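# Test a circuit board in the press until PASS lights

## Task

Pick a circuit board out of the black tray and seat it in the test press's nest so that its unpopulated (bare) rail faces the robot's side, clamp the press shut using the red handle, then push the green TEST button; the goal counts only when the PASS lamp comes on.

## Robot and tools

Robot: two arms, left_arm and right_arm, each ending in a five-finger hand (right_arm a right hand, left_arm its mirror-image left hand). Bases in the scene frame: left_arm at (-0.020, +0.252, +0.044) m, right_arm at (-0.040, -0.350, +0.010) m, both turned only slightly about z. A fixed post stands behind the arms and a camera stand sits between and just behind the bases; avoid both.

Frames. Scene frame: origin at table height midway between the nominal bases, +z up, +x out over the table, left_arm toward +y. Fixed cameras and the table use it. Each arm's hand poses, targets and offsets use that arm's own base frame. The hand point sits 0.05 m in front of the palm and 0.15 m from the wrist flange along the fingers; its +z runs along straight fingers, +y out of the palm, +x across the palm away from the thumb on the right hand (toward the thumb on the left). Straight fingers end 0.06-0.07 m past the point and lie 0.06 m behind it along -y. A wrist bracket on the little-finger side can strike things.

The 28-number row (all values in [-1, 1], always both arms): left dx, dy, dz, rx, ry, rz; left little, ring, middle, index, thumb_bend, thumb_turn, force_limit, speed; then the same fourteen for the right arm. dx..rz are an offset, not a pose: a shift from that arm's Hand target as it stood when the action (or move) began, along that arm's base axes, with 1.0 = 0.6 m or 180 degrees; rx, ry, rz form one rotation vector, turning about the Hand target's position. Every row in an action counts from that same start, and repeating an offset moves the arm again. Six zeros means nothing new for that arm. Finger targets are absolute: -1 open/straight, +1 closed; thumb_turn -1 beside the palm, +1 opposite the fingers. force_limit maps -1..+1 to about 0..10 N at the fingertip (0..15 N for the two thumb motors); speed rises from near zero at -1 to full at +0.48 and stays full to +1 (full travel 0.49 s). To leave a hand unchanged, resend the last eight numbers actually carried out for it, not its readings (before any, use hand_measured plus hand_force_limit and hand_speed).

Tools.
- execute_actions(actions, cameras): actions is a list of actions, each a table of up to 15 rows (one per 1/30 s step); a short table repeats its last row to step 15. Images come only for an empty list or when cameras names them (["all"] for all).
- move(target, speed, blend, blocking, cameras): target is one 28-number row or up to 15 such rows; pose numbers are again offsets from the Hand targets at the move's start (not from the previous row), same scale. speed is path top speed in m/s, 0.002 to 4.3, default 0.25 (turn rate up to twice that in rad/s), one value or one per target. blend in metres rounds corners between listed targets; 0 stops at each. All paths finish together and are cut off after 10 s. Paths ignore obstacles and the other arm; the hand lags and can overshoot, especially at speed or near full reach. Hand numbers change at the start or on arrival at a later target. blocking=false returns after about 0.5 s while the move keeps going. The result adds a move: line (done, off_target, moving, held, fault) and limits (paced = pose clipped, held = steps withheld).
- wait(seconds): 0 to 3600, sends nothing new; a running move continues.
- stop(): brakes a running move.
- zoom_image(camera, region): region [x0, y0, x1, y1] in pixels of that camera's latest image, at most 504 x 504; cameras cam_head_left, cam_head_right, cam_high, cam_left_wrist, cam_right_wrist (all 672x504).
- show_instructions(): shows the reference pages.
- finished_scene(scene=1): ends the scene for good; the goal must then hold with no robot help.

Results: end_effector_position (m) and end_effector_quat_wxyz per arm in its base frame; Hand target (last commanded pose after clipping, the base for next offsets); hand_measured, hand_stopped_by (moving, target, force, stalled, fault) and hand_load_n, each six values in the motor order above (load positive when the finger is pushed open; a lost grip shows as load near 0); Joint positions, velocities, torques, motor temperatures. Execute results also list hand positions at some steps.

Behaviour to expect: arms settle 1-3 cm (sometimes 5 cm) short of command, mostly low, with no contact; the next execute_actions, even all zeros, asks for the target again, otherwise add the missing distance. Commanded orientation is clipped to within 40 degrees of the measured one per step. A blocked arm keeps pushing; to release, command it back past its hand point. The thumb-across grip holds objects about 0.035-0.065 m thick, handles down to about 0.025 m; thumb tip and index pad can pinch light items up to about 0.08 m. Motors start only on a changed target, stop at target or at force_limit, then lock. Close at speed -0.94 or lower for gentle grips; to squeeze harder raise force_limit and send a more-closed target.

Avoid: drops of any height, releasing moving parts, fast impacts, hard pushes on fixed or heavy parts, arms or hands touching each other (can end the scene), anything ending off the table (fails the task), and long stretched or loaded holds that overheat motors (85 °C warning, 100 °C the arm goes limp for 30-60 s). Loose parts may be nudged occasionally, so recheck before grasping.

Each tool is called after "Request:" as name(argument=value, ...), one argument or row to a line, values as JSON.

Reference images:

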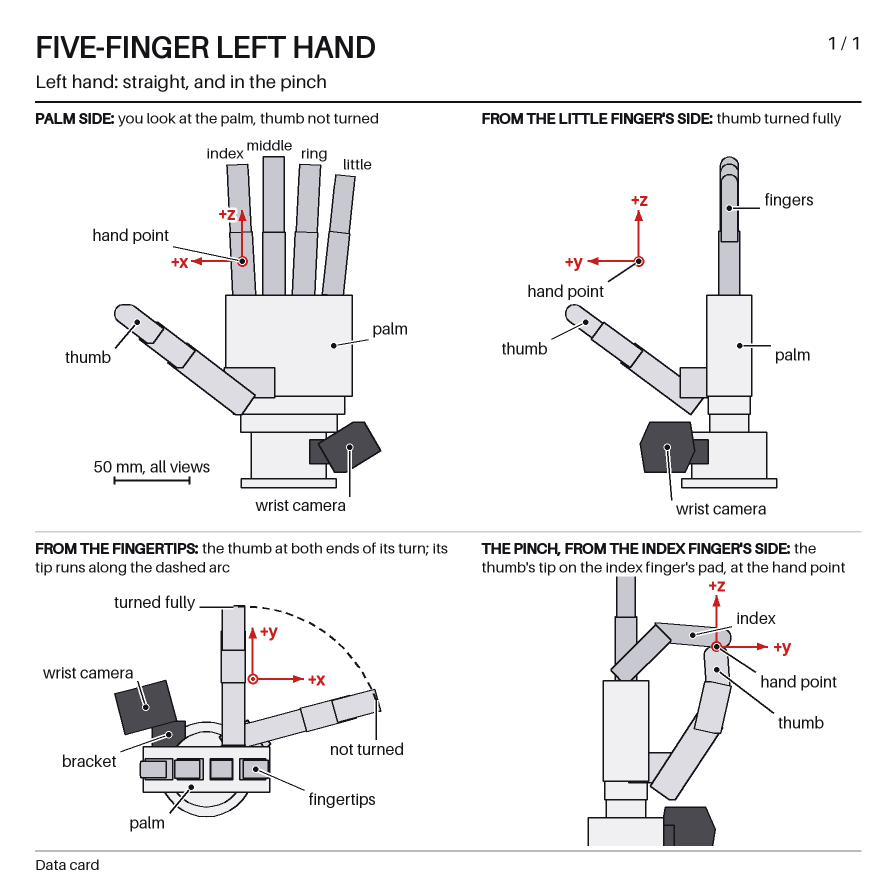

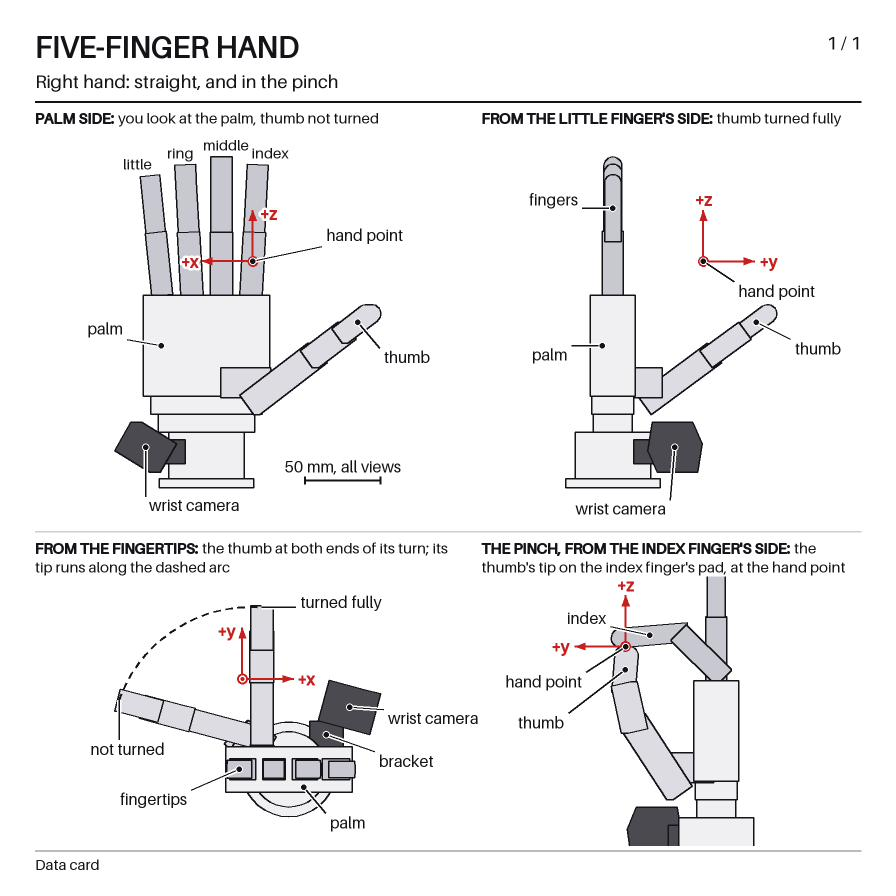

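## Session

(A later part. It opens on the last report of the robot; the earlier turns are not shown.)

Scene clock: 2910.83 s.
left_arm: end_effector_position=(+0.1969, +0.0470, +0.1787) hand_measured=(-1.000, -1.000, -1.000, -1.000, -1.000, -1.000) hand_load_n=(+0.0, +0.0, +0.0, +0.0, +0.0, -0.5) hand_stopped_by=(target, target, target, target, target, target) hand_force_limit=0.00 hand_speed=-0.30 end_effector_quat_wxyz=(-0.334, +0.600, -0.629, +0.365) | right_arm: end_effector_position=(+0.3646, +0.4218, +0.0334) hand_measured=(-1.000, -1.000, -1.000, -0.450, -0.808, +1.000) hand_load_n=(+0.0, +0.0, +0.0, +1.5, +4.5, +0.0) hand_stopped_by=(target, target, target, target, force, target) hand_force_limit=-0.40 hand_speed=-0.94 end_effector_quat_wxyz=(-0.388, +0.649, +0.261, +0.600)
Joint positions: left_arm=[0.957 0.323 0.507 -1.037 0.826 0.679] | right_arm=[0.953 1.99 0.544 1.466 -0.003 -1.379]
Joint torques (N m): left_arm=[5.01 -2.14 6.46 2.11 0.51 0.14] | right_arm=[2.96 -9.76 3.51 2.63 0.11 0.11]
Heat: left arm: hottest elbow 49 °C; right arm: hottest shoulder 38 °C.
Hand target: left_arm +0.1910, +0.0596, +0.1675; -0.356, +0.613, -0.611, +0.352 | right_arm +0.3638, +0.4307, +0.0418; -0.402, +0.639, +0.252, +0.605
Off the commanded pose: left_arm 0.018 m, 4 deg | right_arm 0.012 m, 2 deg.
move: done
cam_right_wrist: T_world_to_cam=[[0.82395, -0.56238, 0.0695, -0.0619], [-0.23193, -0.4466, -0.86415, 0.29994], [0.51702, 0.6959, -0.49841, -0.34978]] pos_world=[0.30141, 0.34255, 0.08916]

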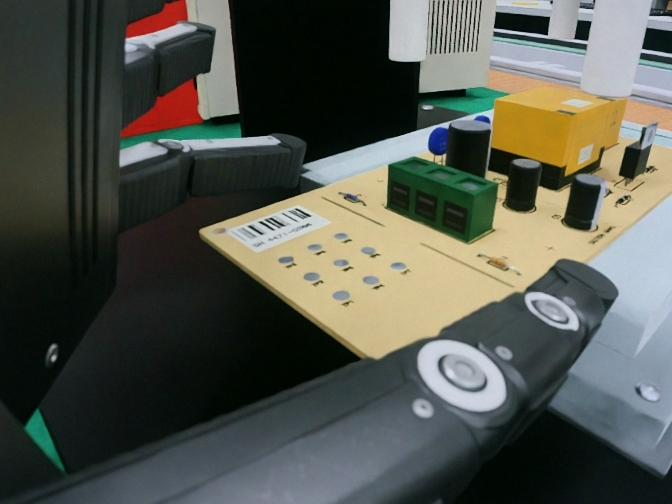

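Request:
execute_actions(
  actions=[],
)

Scene clock: 2930.63 s.
left_arm: end_effector_position=(+0.1969, +0.0470, +0.1787) hand_measured=(-1.000, -1.000, -1.000, -1.000, -1.000, -1.000) hand_load_n=(+0.0, +0.0, +0.0, +0.0, +0.0, +0.0) hand_stopped_by=(target, target, target, target, target, target) hand_force_limit=0.00 hand_speed=-0.30 end_effector_quat_wxyz=(-0.334, +0.600, -0.629, +0.365) | right_arm: end_effector_position=(+0.3646, +0.4218, +0.0334) hand_measured=(-1.000, -1.000, -1.000, -0.450, -0.808, +1.000) hand_load_n=(+0.0, +0.0, +0.0, +1.5, +4.5, +0.0) hand_stopped_by=(target, target, target, target, force, target) hand_force_limit=-0.40 hand_speed=-0.94 end_effector_quat_wxyz=(-0.388, +0.649, +0.261, +0.600)
Joint positions: left_arm=[0.957 0.323 0.507 -1.037 0.826 0.679] | right_arm=[0.953 1.99 0.544 1.466 -0.003 -1.379]
Joint velocities: within noise
Joint torques (N m): left_arm=[5.01 -2.14 6.45 2.13 0.51 0.13] | right_arm=[2.49 -9.93 3.37 2.51 0.13 0.15]
Motor temperatures (°C): left_arm=[30 29 49 31 33 30] | right_arm=[27 38 37 34 31 28]
Heat: left arm: hottest elbow 49 °C; right arm: hottest shoulder 38 °C.
Hand target: left_arm +0.1910, +0.0596, +0.1675; -0.356, +0.613, -0.611, +0.352 | right_arm +0.3638, +0.4307, +0.0418; -0.402, +0.639, +0.252, +0.605
Off the commanded pose: left_arm 0.018 m, 4 deg | right_arm 0.012 m, 2 deg.
camera_calibration:
cam_left_wrist: T_world_to_cam=[[0.45865, -0.26765, 0.84735, -0.2318], [-0.60384, -0.79346, 0.07621, 0.14457], [0.65194, -0.54662, -0.52553, 0.10209]] pos_world=[0.12706, 0.10847, 0.23905]
cam_right_wrist: T_world_to_cam=[[0.82395, -0.56238, 0.0695, -0.0619], [-0.23193, -0.4466, -0.86415, 0.29994], [0.51702, 0.6959, -0.49841, -0.34978]] pos_world=[0.30141, 0.34255, 0.08916]

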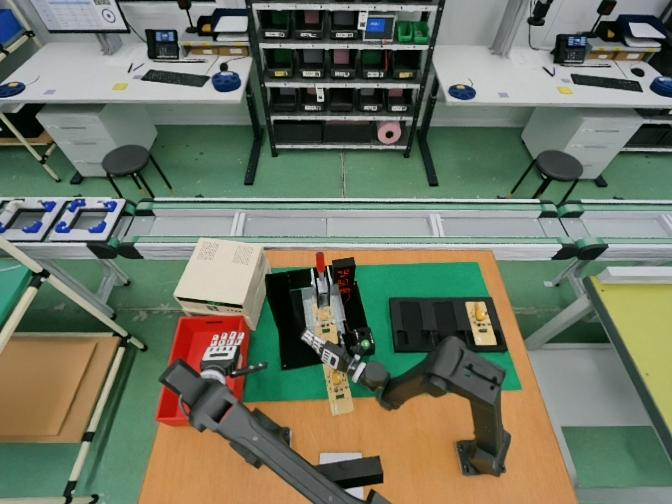

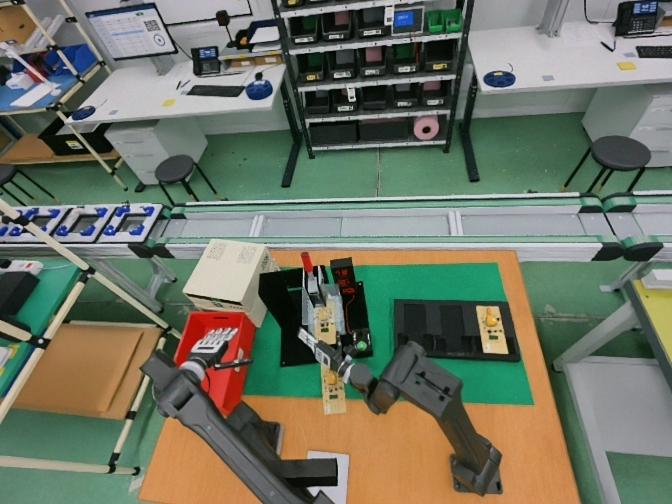

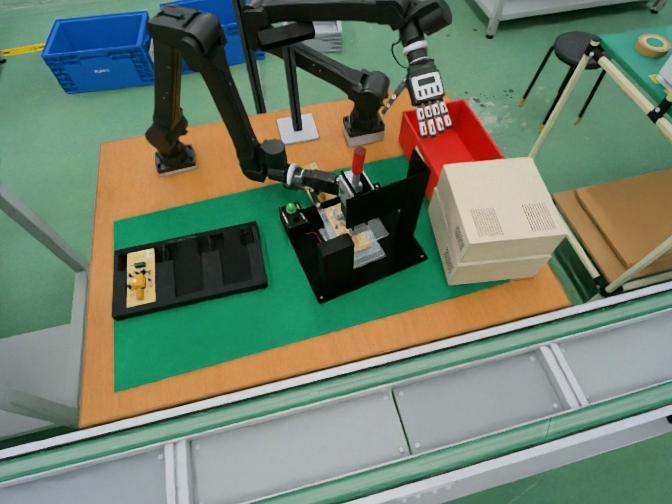

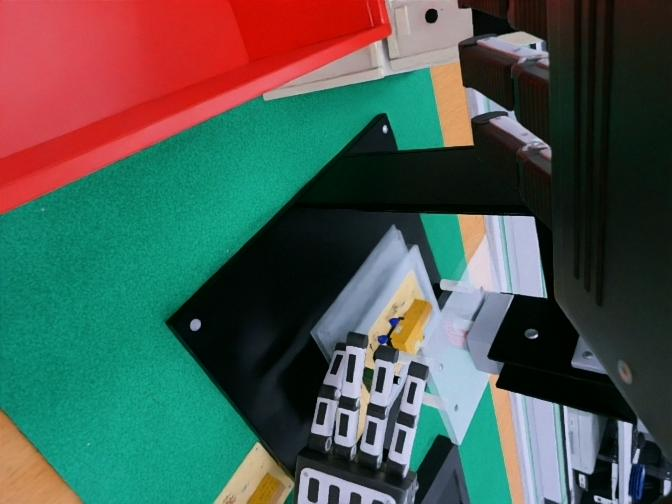

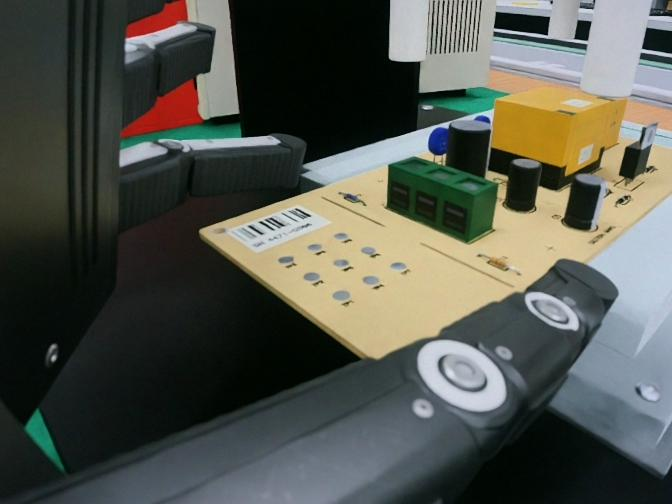

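Request:
zoom_image(
  camera="cam_right_wrist",
  region=[532, 170, 672, 320],
)

Request:
zoom_image(
  camera="cam_right_wrist",
  region=[290, 110, 440, 220],
)

Scaled by 3.360.

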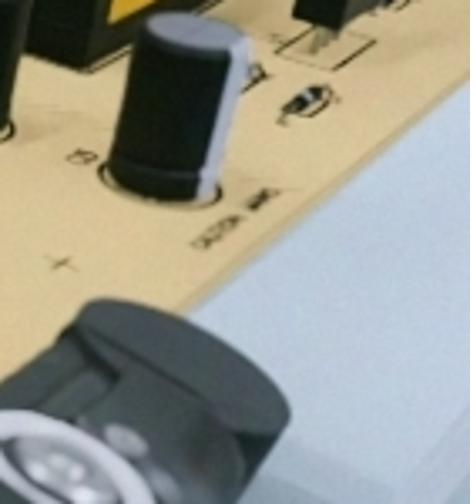

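Scaled by 3.360.

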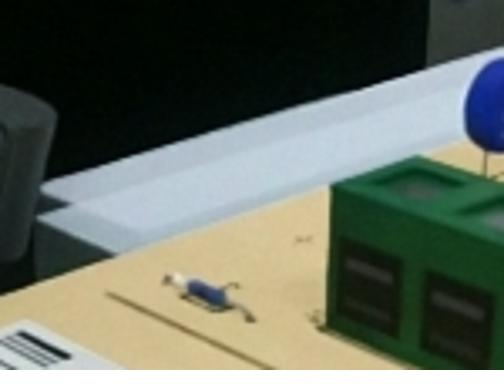

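Request:
move(
  target=[
    [0,0,0,0,0,0,-1,-1,-1,-1,-1,-1,0,-0.3,0,0,0,0,0,0,-1,-1,-1,-0.75,-0.76,1,-0.2,-0.94],
  ],
  cameras=["cam_right_wrist"],
)

Request:
zoom_image(
  camera="cam_right_wrist",
  region=[532, 170, 672, 320],
)

Request:
zoom_image(
  camera="cam_right_wrist",
  region=[290, 110, 440, 220],
)

Scene clock: 2942.93 s.
left_arm: end_effector_position=(+0.1969, +0.0470, +0.1787) hand_measured=(-1.000, -1.000, -1.000, -1.000, -1.000, -1.000) hand_load_n=(+0.0, +0.0, +0.0, +0.0, +0.0, +0.0) hand_stopped_by=(target, target, target, target, target, target) hand_force_limit=0.00 hand_speed=-0.30 end_effector_quat_wxyz=(-0.334, +0.600, -0.629, +0.365) | right_arm: end_effector_position=(+0.3655, +0.4205, +0.0326) hand_measured=(-1.000, -1.000, -1.000, -0.750, -0.762, +1.000) hand_load_n=(+0.0, +0.0, +0.0, -0.5, +4.5, +0.0) hand_stopped_by=(target, target, target, target, target, target) hand_force_limit=-0.20 hand_speed=-0.94 end_effector_quat_wxyz=(-0.385, +0.651, +0.259, +0.601)
Joint positions: left_arm=[0.957 0.323 0.507 -1.037 0.826 0.679] | right_arm=[0.953 1.991 0.544 1.466 0.005 -1.379]
Joint torques (N m): left_arm=[4.95 -2.14 6.43 2.09 0.51 0.13] | right_arm=[3.19 -10.58 3.45 2.66 -0.11 0.16]
Heat: left arm: hottest elbow 49 °C; right arm: hottest shoulder 38 °C.
Hand target: left_arm +0.1910, +0.0596, +0.1675; -0.356, +0.613, -0.611, +0.352 | right_arm +0.3638, +0.4307, +0.0418; -0.402, +0.639, +0.252, +0.605
Off the commanded pose: left_arm 0.018 m, 4 deg | right_arm 0.014 m, 3 deg.
move: done
cam_right_wrist: T_world_to_cam=[[0.81971, -0.56858, 0.0693, -0.05912], [-0.23622, -0.44579, -0.86341, 0.30008], [0.5218, 0.69137, -0.49973, -0.34945]] pos_world=[0.30169, 0.34176, 0.08856]

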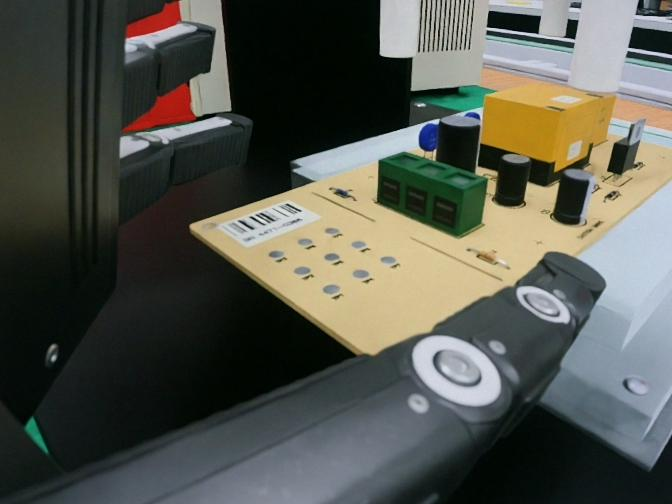

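Scaled by 3.360.

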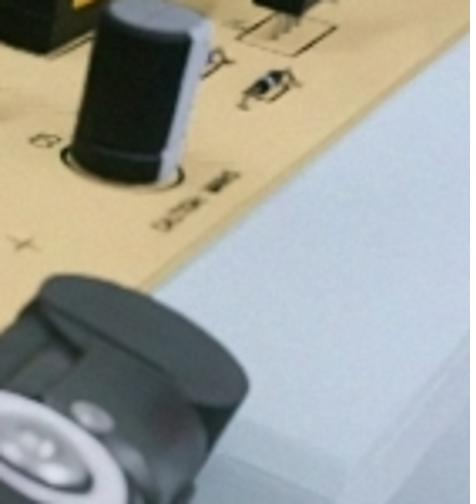

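Scaled by 3.360.

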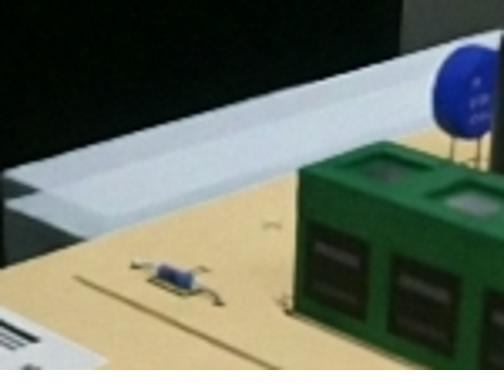

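Request:
zoom_image(
  camera="cam_right_wrist",
  region=[280, 130, 380, 205],
)

Request:
zoom_image(
  camera="cam_right_wrist",
  region=[572, 120, 672, 220],
)

Request:
zoom_image(
  camera="cam_right_wrist",
  region=[340, 80, 500, 200],
)

Scaled by 5.040.

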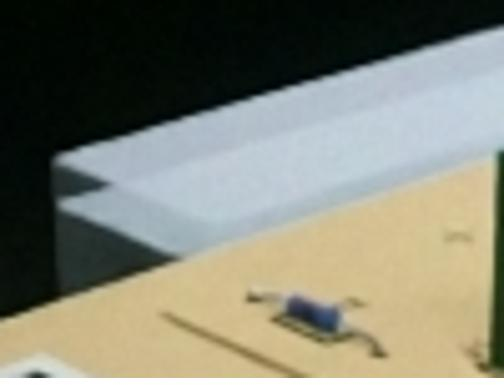

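Scaled by 5.040.

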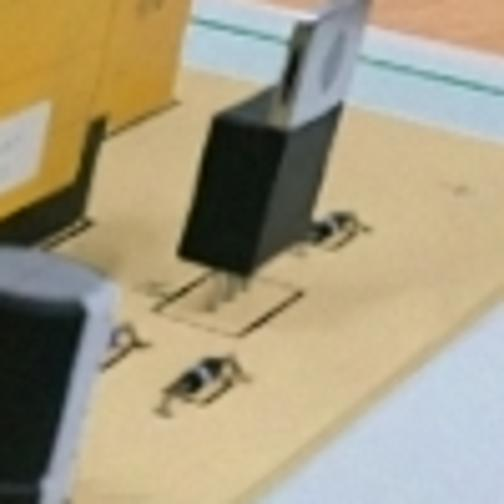

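Scaled by 3.150.

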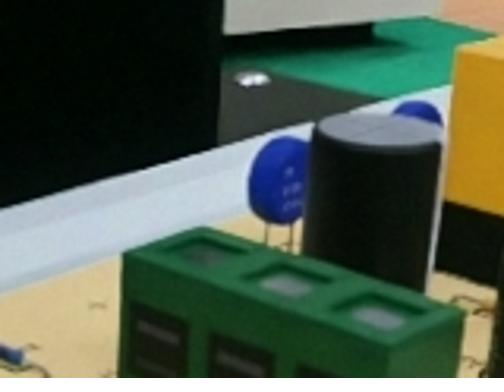

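Request:
execute_actions(
  actions=[],
  cameras=["cam_left_wrist", "cam_high", "cam_head_right", "cam_right_wrist"],
)

Request:
zoom_image(
  camera="cam_left_wrist",
  region=[300, 220, 470, 400],
)

Request:
zoom_image(
  camera="cam_high",
  region=[290, 160, 410, 280],
)

Scene clock: 2980.63 s.
left_arm: end_effector_position=(+0.1969, +0.0470, +0.1787) hand_measured=(-1.000, -1.000, -1.000, -1.000, -1.000, -1.000) hand_load_n=(+0.0, +0.0, +0.0, +0.0, +0.0, +0.0) hand_stopped_by=(target, target, target, target, target, target) hand_force_limit=0.00 hand_speed=-0.30 end_effector_quat_wxyz=(-0.334, +0.600, -0.629, +0.365) | right_arm: end_effector_position=(+0.3655, +0.4205, +0.0326) hand_measured=(-1.000, -1.000, -1.000, -0.750, -0.762, +1.000) hand_load_n=(+0.0, +0.0, +0.0, +0.0, +5.0, +0.0) hand_stopped_by=(target, target, target, target, target, target) hand_force_limit=-0.20 hand_speed=-0.94 end_effector_quat_wxyz=(-0.385, +0.651, +0.259, +0.601)
Joint positions: left_arm=[0.957 0.323 0.507 -1.037 0.826 0.679] | right_arm=[0.953 1.991 0.544 1.466 0.005 -1.379]
Joint velocities: within noise
Joint torques (N m): left_arm=[5.07 -2.14 6.48 2.1 0.52 0.14] | right_arm=[2.55 -10.11 3.41 2.62 -0.15 0.13]
Motor temperatures (°C): left_arm=[30 29 49 31 33 30] | right_arm=[27 36 37 34 31 28]
Heat: left arm: hottest elbow 49 °C; right arm: hottest elbow 37 °C.
Hand target: left_arm +0.1910, +0.0596, +0.1675; -0.356, +0.613, -0.611, +0.352 | right_arm +0.3638, +0.4307, +0.0418; -0.402, +0.639, +0.252, +0.605
Off the commanded pose: left_arm 0.018 m, 4 deg | right_arm 0.014 m, 3 deg.
camera_calibration:
cam_left_wrist: T_world_to_cam=[[0.45865, -0.26765, 0.84735, -0.2318], [-0.60384, -0.79346, 0.07621, 0.14457], [0.65194, -0.54662, -0.52553, 0.10209]] pos_world=[0.12706, 0.10847, 0.23905]
cam_right_wrist: T_world_to_cam=[[0.81971, -0.56858, 0.0693, -0.05912], [-0.23622, -0.44579, -0.86341, 0.30008], [0.5218, 0.69137, -0.49973, -0.34945]] pos_world=[0.30169, 0.34176, 0.08856]
Images, in order (width x height): cam_head_right 672x504, cam_high 672x504, cam_left_wrist 672x504, cam_right_wrist 672x504.

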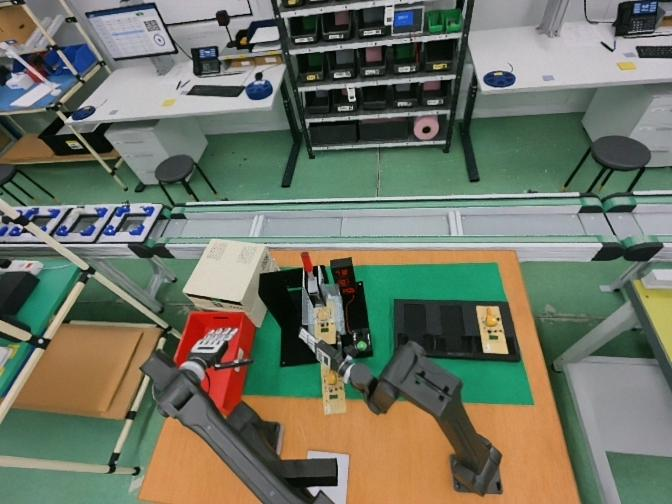

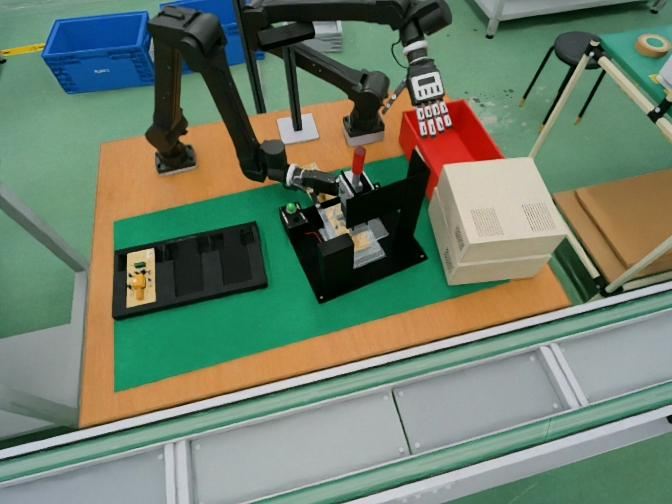

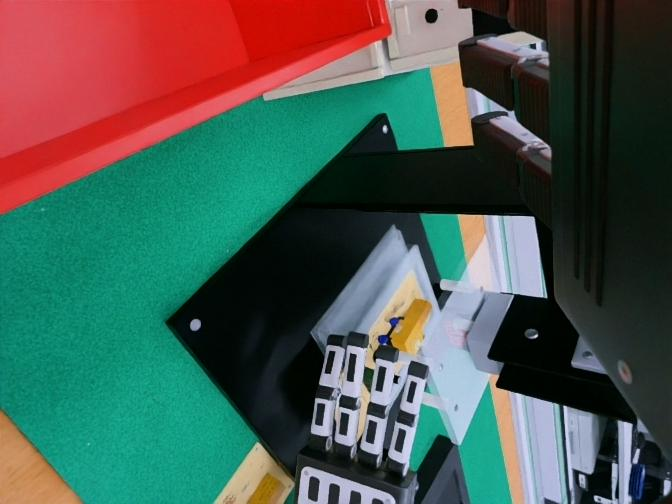

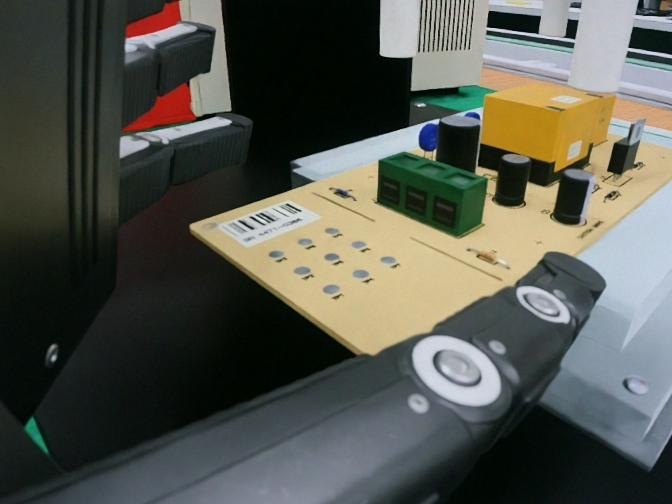

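Scaled by 2.800.

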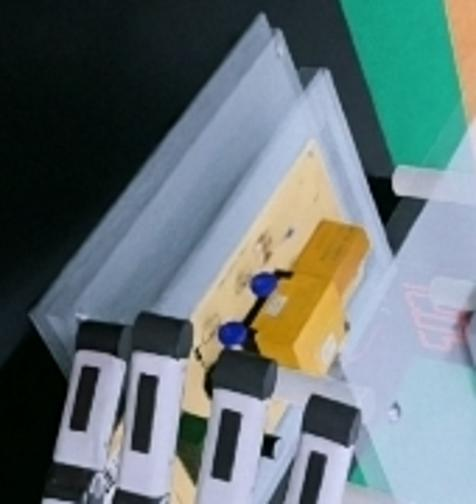

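Scaled by 4.200.

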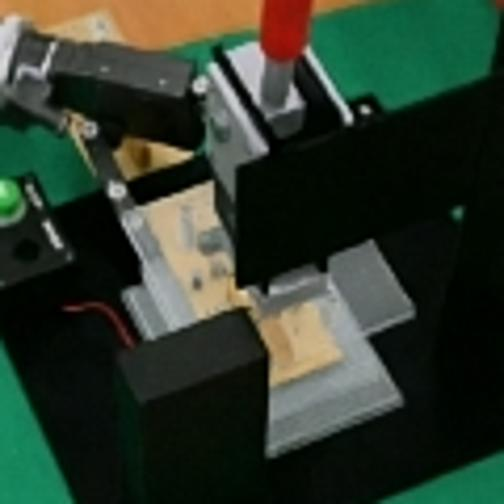

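Request:
zoom_image(
  camera="cam_left_wrist",
  region=[360, 240, 440, 340],
)

Request:
zoom_image(
  camera="cam_high",
  region=[320, 200, 390, 270],
)

Scaled by 5.040.

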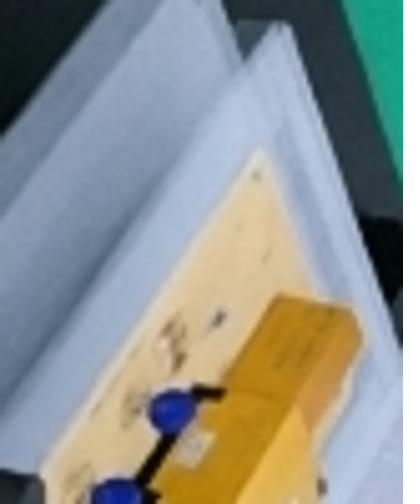

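Scaled by 7.200.

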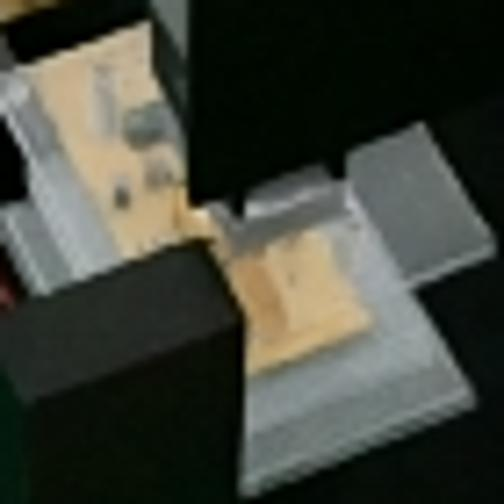

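Request:
zoom_image(
  camera="cam_right_wrist",
  region=[286, 156, 346, 201],
)

Request:
zoom_image(
  camera="cam_right_wrist",
  region=[370, 120, 430, 165],
)

Request:
zoom_image(
  camera="cam_right_wrist",
  region=[582, 200, 672, 280],
)

Scaled by 8.400.

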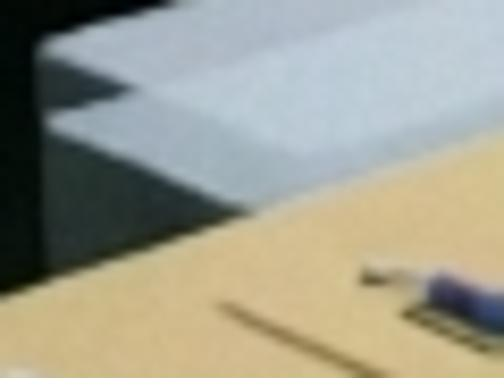

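Scaled by 8.400.

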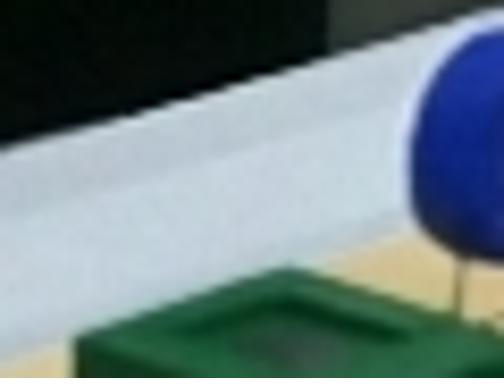

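Scaled by 5.600.

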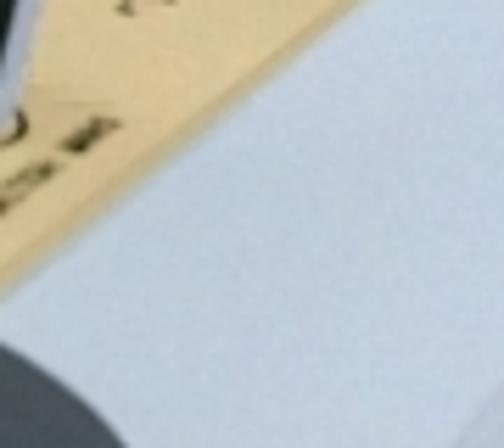

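Request:
execute_actions(
  actions=[],
  cameras=["cam_head_left", "cam_head_right", "cam_high"],
)

Request:
zoom_image(
  camera="cam_head_left",
  region=[260, 255, 380, 375],
)

Request:
zoom_image(
  camera="cam_head_right",
  region=[260, 255, 380, 375],
)

Scene clock: 3054.47 s.
left_arm: end_effector_position=(+0.1969, +0.0470, +0.1787) hand_measured=(-1.000, -1.000, -1.000, -1.000, -1.000, -1.000) hand_load_n=(-0.5, +0.0, +0.0, +0.0, +0.0, -0.5) hand_stopped_by=(target, target, target, target, target, target) hand_force_limit=0.00 hand_speed=-0.30 end_effector_quat_wxyz=(-0.334, +0.600, -0.629, +0.365) | right_arm: end_effector_position=(+0.3655, +0.4205, +0.0326) hand_measured=(-1.000, -1.000, -1.000, -0.750, -0.762, +1.000) hand_load_n=(+0.0, +0.0, +0.0, +0.0, +5.0, +0.0) hand_stopped_by=(target, target, target, target, target, target) hand_force_limit=-0.20 hand_speed=-0.94 end_effector_quat_wxyz=(-0.385, +0.651, +0.259, +0.601)
Joint positions: left_arm=[0.957 0.323 0.507 -1.037 0.826 0.679] | right_arm=[0.953 1.991 0.544 1.466 0.005 -1.379]
Joint velocities: within noise
Joint torques (N m): left_arm=[5.01 -2.08 6.46 2.1 0.52 0.13] | right_arm=[2.37 -9.99 3.36 2.61 -0.15 0.15]
Motor temperatures (°C): left_arm=[30 29 49 31 33 30] | right_arm=[27 36 37 34 31 28]
Heat: left arm: hottest elbow 49 °C; right arm: hottest elbow 37 °C.
Hand target: left_arm +0.1910, +0.0596, +0.1675; -0.356, +0.613, -0.611, +0.352 | right_arm +0.3638, +0.4307, +0.0418; -0.402, +0.639, +0.252, +0.605
Off the commanded pose: left_arm 0.018 m, 4 deg | right_arm 0.014 m, 3 deg.
Images, in order (width x height): cam_head_left 672x504, cam_head_right 672x504, cam_high 672x504.

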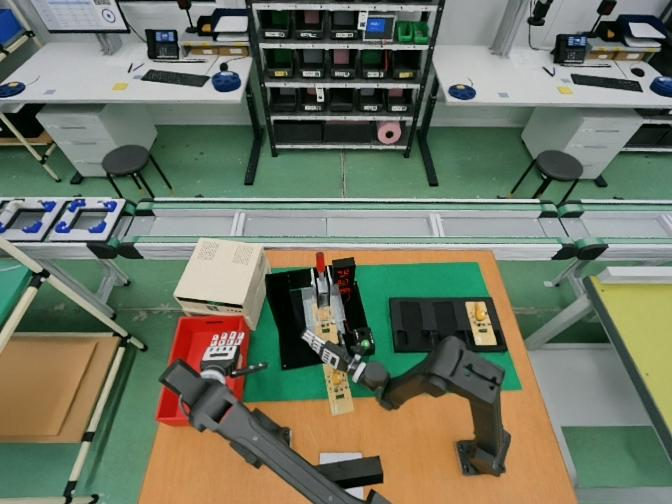

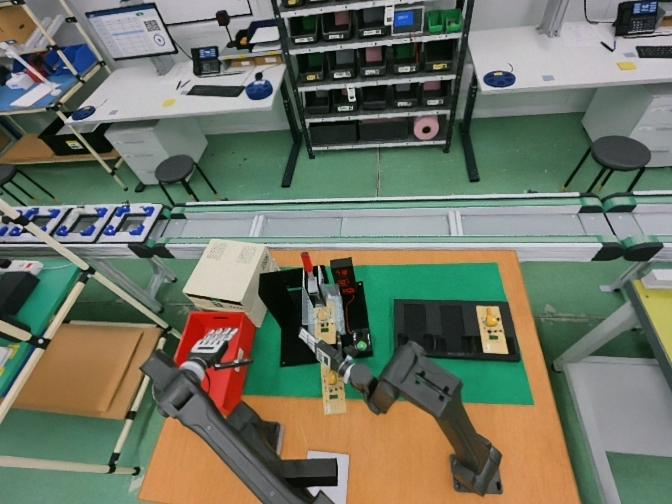

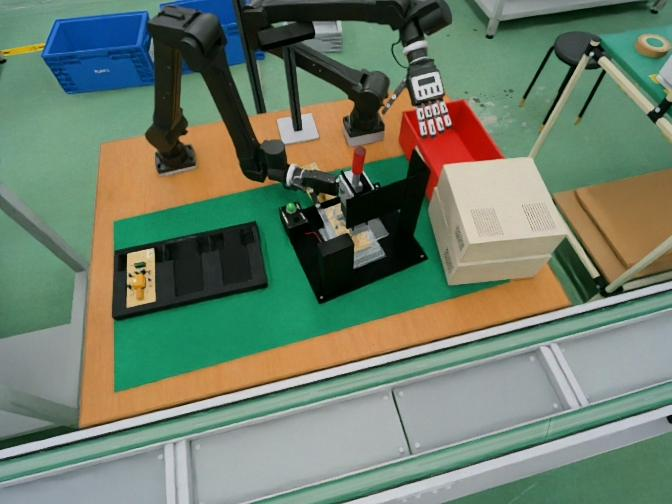

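Scaled by 4.200.

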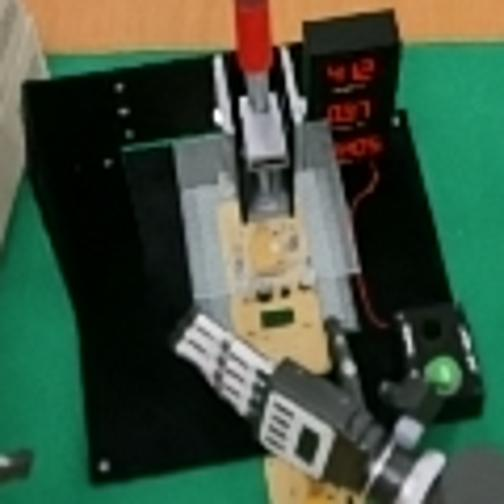

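Scaled by 4.200.

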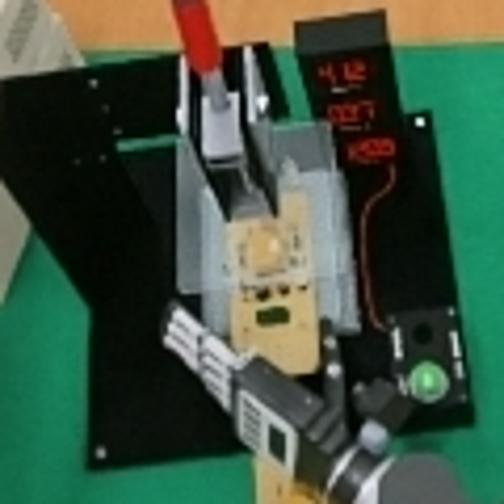

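Request:
move(
  target=[
    [0,0,0,0,0,0,-1,-1,-1,-1,-1,-1,0,-0.3,0,0,0,0,0,0,-1,-1,-1,-1,-1,1,-0.2,-0.7],
  ],
  cameras=["cam_right_wrist"],
)

Request:
zoom_image(
  camera="cam_right_wrist",
  region=[480, 220, 672, 400],
)

Request:
zoom_image(
  camera="cam_right_wrist",
  region=[286, 146, 366, 206],
)

Scene clock: 3103.50 s.
left_arm: end_effector_position=(+0.1969, +0.0470, +0.1787) hand_measured=(-1.000, -1.000, -1.000, -1.000, -1.000, -1.000) hand_load_n=(+0.0, +0.0, +0.0, +0.0, +0.0, +0.0) hand_stopped_by=(target, target, target, target, target, target) hand_force_limit=0.00 hand_speed=-0.30 end_effector_quat_wxyz=(-0.334, +0.600, -0.629, +0.365) | right_arm: end_effector_position=(+0.3655, +0.4205, +0.0326) hand_measured=(-1.000, -1.000, -1.000, -1.000, -1.000, +1.000) hand_load_n=(+0.0, +0.0, +0.0, +0.0, +0.0, +0.5) hand_stopped_by=(target, target, target, target, target, target) hand_force_limit=-0.20 hand_speed=-0.70 end_effector_quat_wxyz=(-0.385, +0.651, +0.259, +0.601)
Joint positions: left_arm=[0.957 0.323 0.507 -1.037 0.826 0.679] | right_arm=[0.953 1.991 0.544 1.466 0.005 -1.379]
Joint torques (N m): left_arm=[5.01 -2.08 6.46 2.1 0.51 0.14] | right_arm=[2.67 -9.64 3.49 2.69 -0.15 0.14]
Heat: left arm: hottest elbow 49 °C; right arm: hottest shoulder 36 °C.
Hand target: left_arm +0.1910, +0.0596, +0.1675; -0.356, +0.613, -0.611, +0.352 | right_arm +0.3638, +0.4307, +0.0418; -0.402, +0.639, +0.252, +0.605
Off the commanded pose: left_arm 0.018 m, 4 deg | right_arm 0.014 m, 3 deg.
move: done
cam_right_wrist: T_world_to_cam=[[0.81971, -0.56858, 0.0693, -0.05912], [-0.23622, -0.44579, -0.86341, 0.30008], [0.5218, 0.69137, -0.49973, -0.34945]] pos_world=[0.30169, 0.34176, 0.08856]

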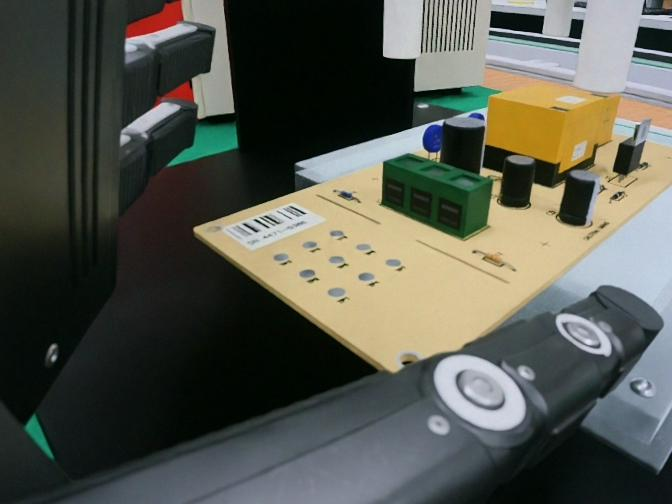

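Scaled by 2.625.

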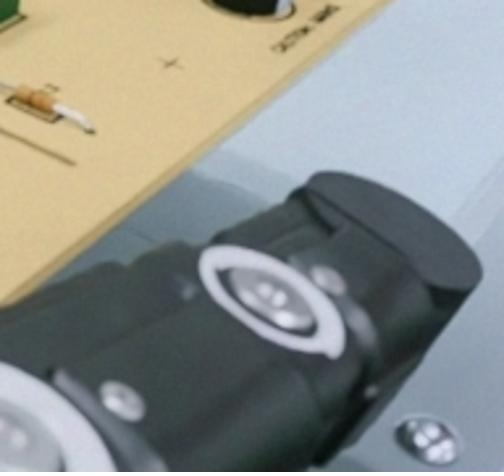

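Scaled by 6.300.

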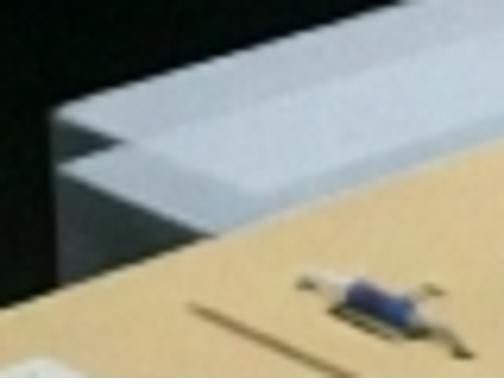

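Request:
zoom_image(
  camera="cam_right_wrist",
  region=[520, 250, 610, 320],
)

Request:
zoom_image(
  camera="cam_right_wrist",
  region=[570, 190, 670, 270],
)

Scaled by 5.600.

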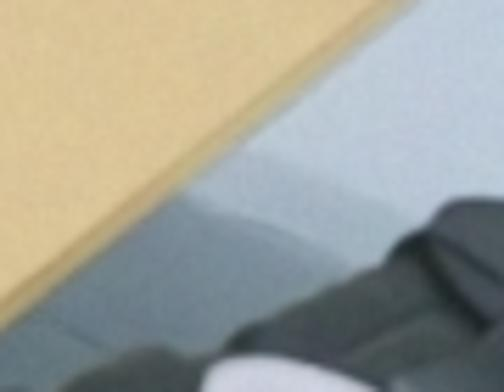

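Scaled by 5.040.

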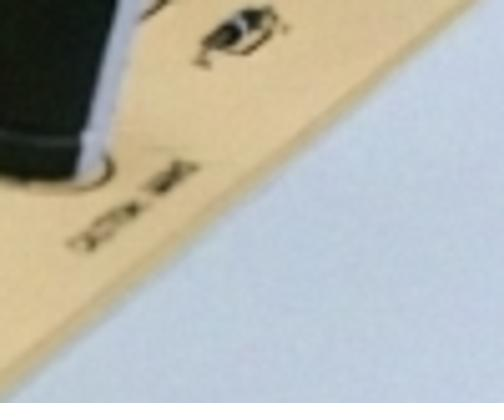

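Request:
move(
  target=[
    [0,0,0,0,0,0,-1,-1,-1,-1,-1,-1,0,-0.3,-0.075,-0.018,0.015,0,0,0,-1,-1,-1,-1,-1,1,-0.2,-0.7],
    [0,0,0,0,0,0,-1,-1,-1,-1,-1,-1,0,-0.3,-0.12,-0.04,0.10,0,0,0,-1,-1,-1,-1,-1,1,-0.2,-0.7],
  ],
  speed=0.12,
  blend=0.01,
  cameras=["cam_right_wrist", "cam_left_wrist"],
)

Scene clock: 3137.27 s.
left_arm: end_effector_position=(+0.1969, +0.0470, +0.1787) hand_measured=(-1.000, -1.000, -1.000, -1.000, -1.000, -1.000) hand_load_n=(+0.0, +0.0, +0.0, +0.0, +0.0, +0.0) hand_stopped_by=(target, target, target, target, target, target) hand_force_limit=0.00 hand_speed=-0.30 end_effector_quat_wxyz=(-0.334, +0.600, -0.629, +0.365) | right_arm: end_effector_position=(+0.2961, +0.4040, +0.1024) hand_measured=(-1.000, -1.000, -1.000, -1.000, -1.000, +1.000) hand_load_n=(+0.0, -0.5, +0.0, +0.0, +0.0, +0.0) hand_stopped_by=(target, target, target, target, target, target) hand_force_limit=-0.20 hand_speed=-0.70 end_effector_quat_wxyz=(-0.399, +0.636, +0.252, +0.611)
Joint positions: left_arm=[0.957 0.323 0.507 -1.037 0.826 0.679] | right_arm=[1.101 1.7 0.382 1.383 0.144 -1.379]
Joint torques (N m): left_arm=[5.07 -2.14 6.45 2.11 0.52 0.13] | right_arm=[2.26 -8.53 3.32 0.98 0.11 0.07]
Heat: left arm: hottest elbow 48 °C; right arm: hottest shoulder 36 °C.
Hand target: left_arm +0.1910, +0.0596, +0.1675; -0.356, +0.613, -0.611, +0.352 | right_arm +0.2918, +0.4067, +0.1018; -0.402, +0.639, +0.252, +0.605
Off the commanded pose: left_arm 0.018 m, 4 deg | right_arm 0.005 m, 1 deg.
move: done
cam_left_wrist: T_world_to_cam=[[0.45865, -0.26765, 0.84735, -0.2318], [-0.60384, -0.79346, 0.07621, 0.14457], [0.65194, -0.54662, -0.52553, 0.10209]] pos_world=[0.12706, 0.10847, 0.23905]
cam_right_wrist: T_world_to_cam=[[0.82308, -0.56465, 0.06085, -0.01821], [-0.21647, -0.41098, -0.88557, 0.3189], [0.52505, 0.71573, -0.4605, -0.28183]] pos_world=[0.23199, 0.32249, 0.15373]
Images, in order (width x height): cam_left_wrist 672x504, cam_right_wrist 672x504.

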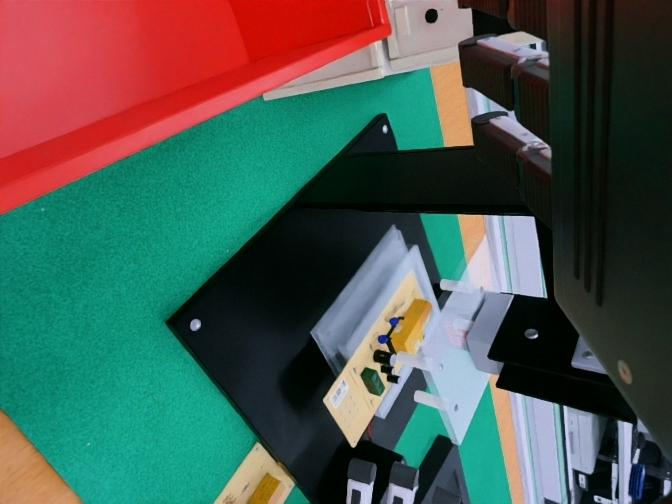

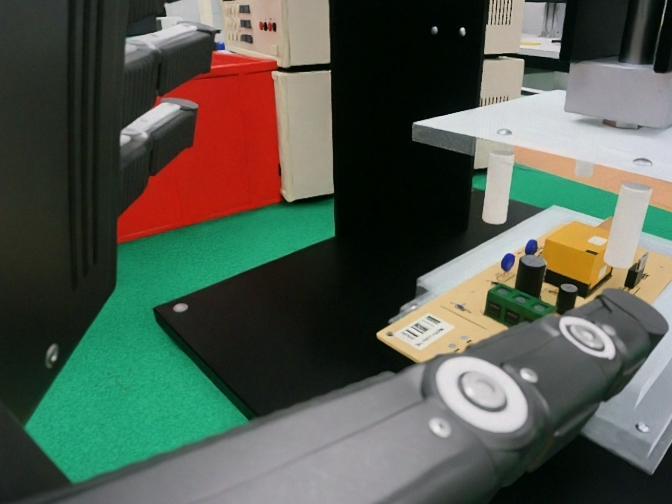

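Request:
zoom_image(
  camera="cam_left_wrist",
  region=[310, 220, 450, 450],
)

Request:
zoom_image(
  camera="cam_left_wrist",
  region=[320, 330, 400, 410],
)

Request:
zoom_image(
  camera="cam_right_wrist",
  region=[370, 200, 510, 370],
)

Scaled by 2.191.

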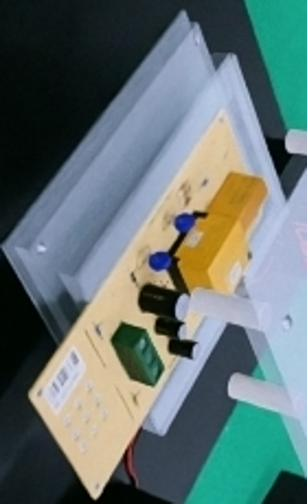

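Scaled by 6.300.

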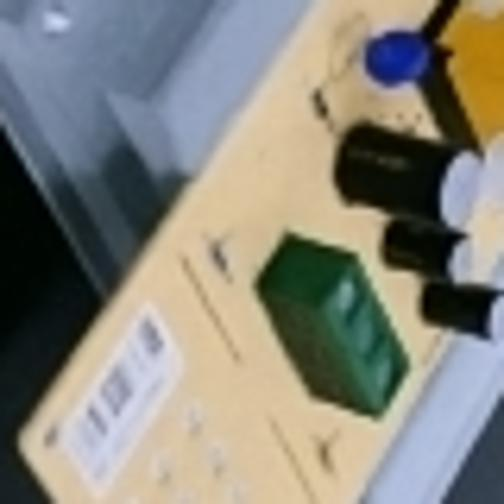

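Scaled by 2.965.

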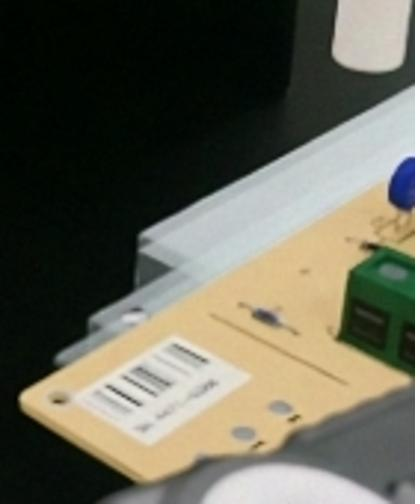

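Request:
move(
  target=[
    [0,0,0,0,0,0,-1,-1,-1,-1,-1,-1,0,-0.3,-0.061,-0.048,-0.046,0,0,-0.1833,-1,-1,-1,-1,-1,-1,-0.2,-0.3],
  ],
  speed=0.15,
  cameras=["cam_right_wrist"],
)

Scene clock: 3152.23 s.
left_arm: end_effector_position=(+0.1969, +0.0470, +0.1787) hand_measured=(-1.000, -1.000, -1.000, -1.000, -1.000, -1.000) hand_load_n=(+0.0, +0.0, +0.0, +0.0, +0.0, -0.5) hand_stopped_by=(target, target, target, target, target, target) hand_force_limit=0.00 hand_speed=-0.30 end_effector_quat_wxyz=(-0.334, +0.600, -0.629, +0.365) | right_arm: end_effector_position=(+0.2609, +0.3596, +0.0703) hand_measured=(-1.000, -1.000, -1.000, -1.000, -1.000, -1.000) hand_load_n=(+0.0, +0.0, +0.0, +0.0, -2.5, -2.5) hand_stopped_by=(target, target, target, target, target, target) hand_force_limit=-0.20 hand_speed=-0.30 end_effector_quat_wxyz=(-0.195, +0.691, +0.064, +0.693)
Joint positions: left_arm=[0.957 0.323 0.507 -1.037 0.826 0.679] | right_arm=[1.4 1.862 0.489 1.446 1.032 -1.451]
Joint torques (N m): left_arm=[4.95 -2.2 6.45 2.11 0.51 0.13] | right_arm=[3.6 -7.3 5.03 1.84 -0.06 -0.05]
Heat: left arm: hottest elbow 48 °C; right arm: hottest shoulder 37 °C.
Hand target: left_arm +0.1910, +0.0596, +0.1675; -0.356, +0.613, -0.611, +0.352 | right_arm +0.2552, +0.3779, +0.0741; -0.214, +0.684, +0.061, +0.695
Off the commanded pose: left_arm 0.018 m, 4 deg | right_arm 0.020 m, 2 deg.
move: off_target (right_arm)
cam_right_wrist: T_world_to_cam=[[0.37038, -0.92552, 0.0789, 0.23435], [-0.42491, -0.24435, -0.87163, 0.25814], [0.826, 0.28931, -0.48377, -0.16992]] pos_world=[0.16324, 0.32913, 0.12431]

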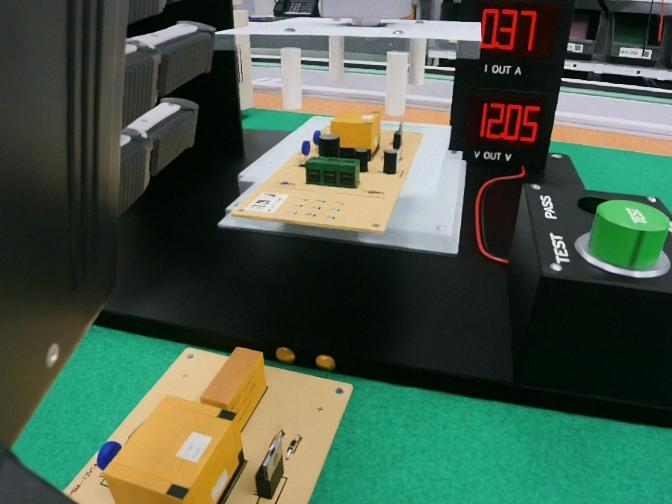

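Request:
zoom_image(
  camera="cam_right_wrist",
  region=[225, 120, 345, 240],
)

Request:
zoom_image(
  camera="cam_right_wrist",
  region=[345, 120, 465, 240],
)

Scaled by 4.200.

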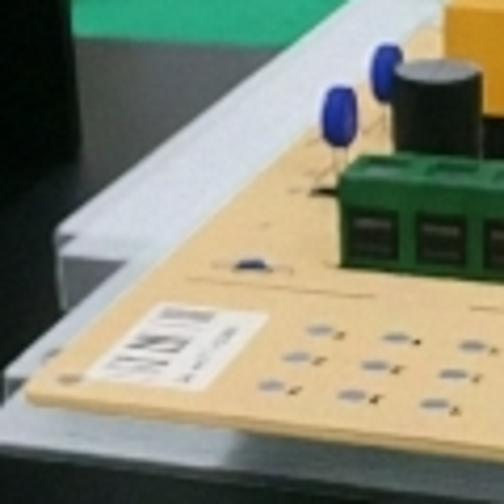

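Scaled by 4.200.

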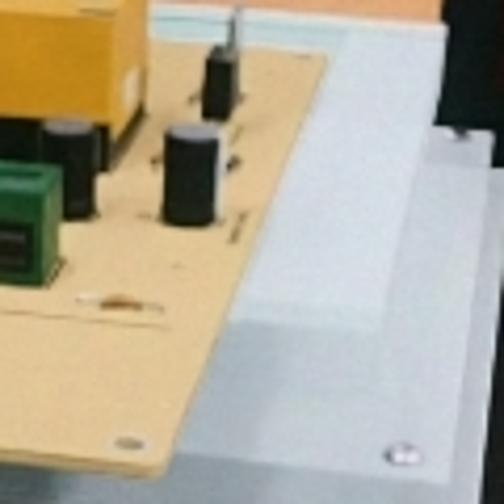

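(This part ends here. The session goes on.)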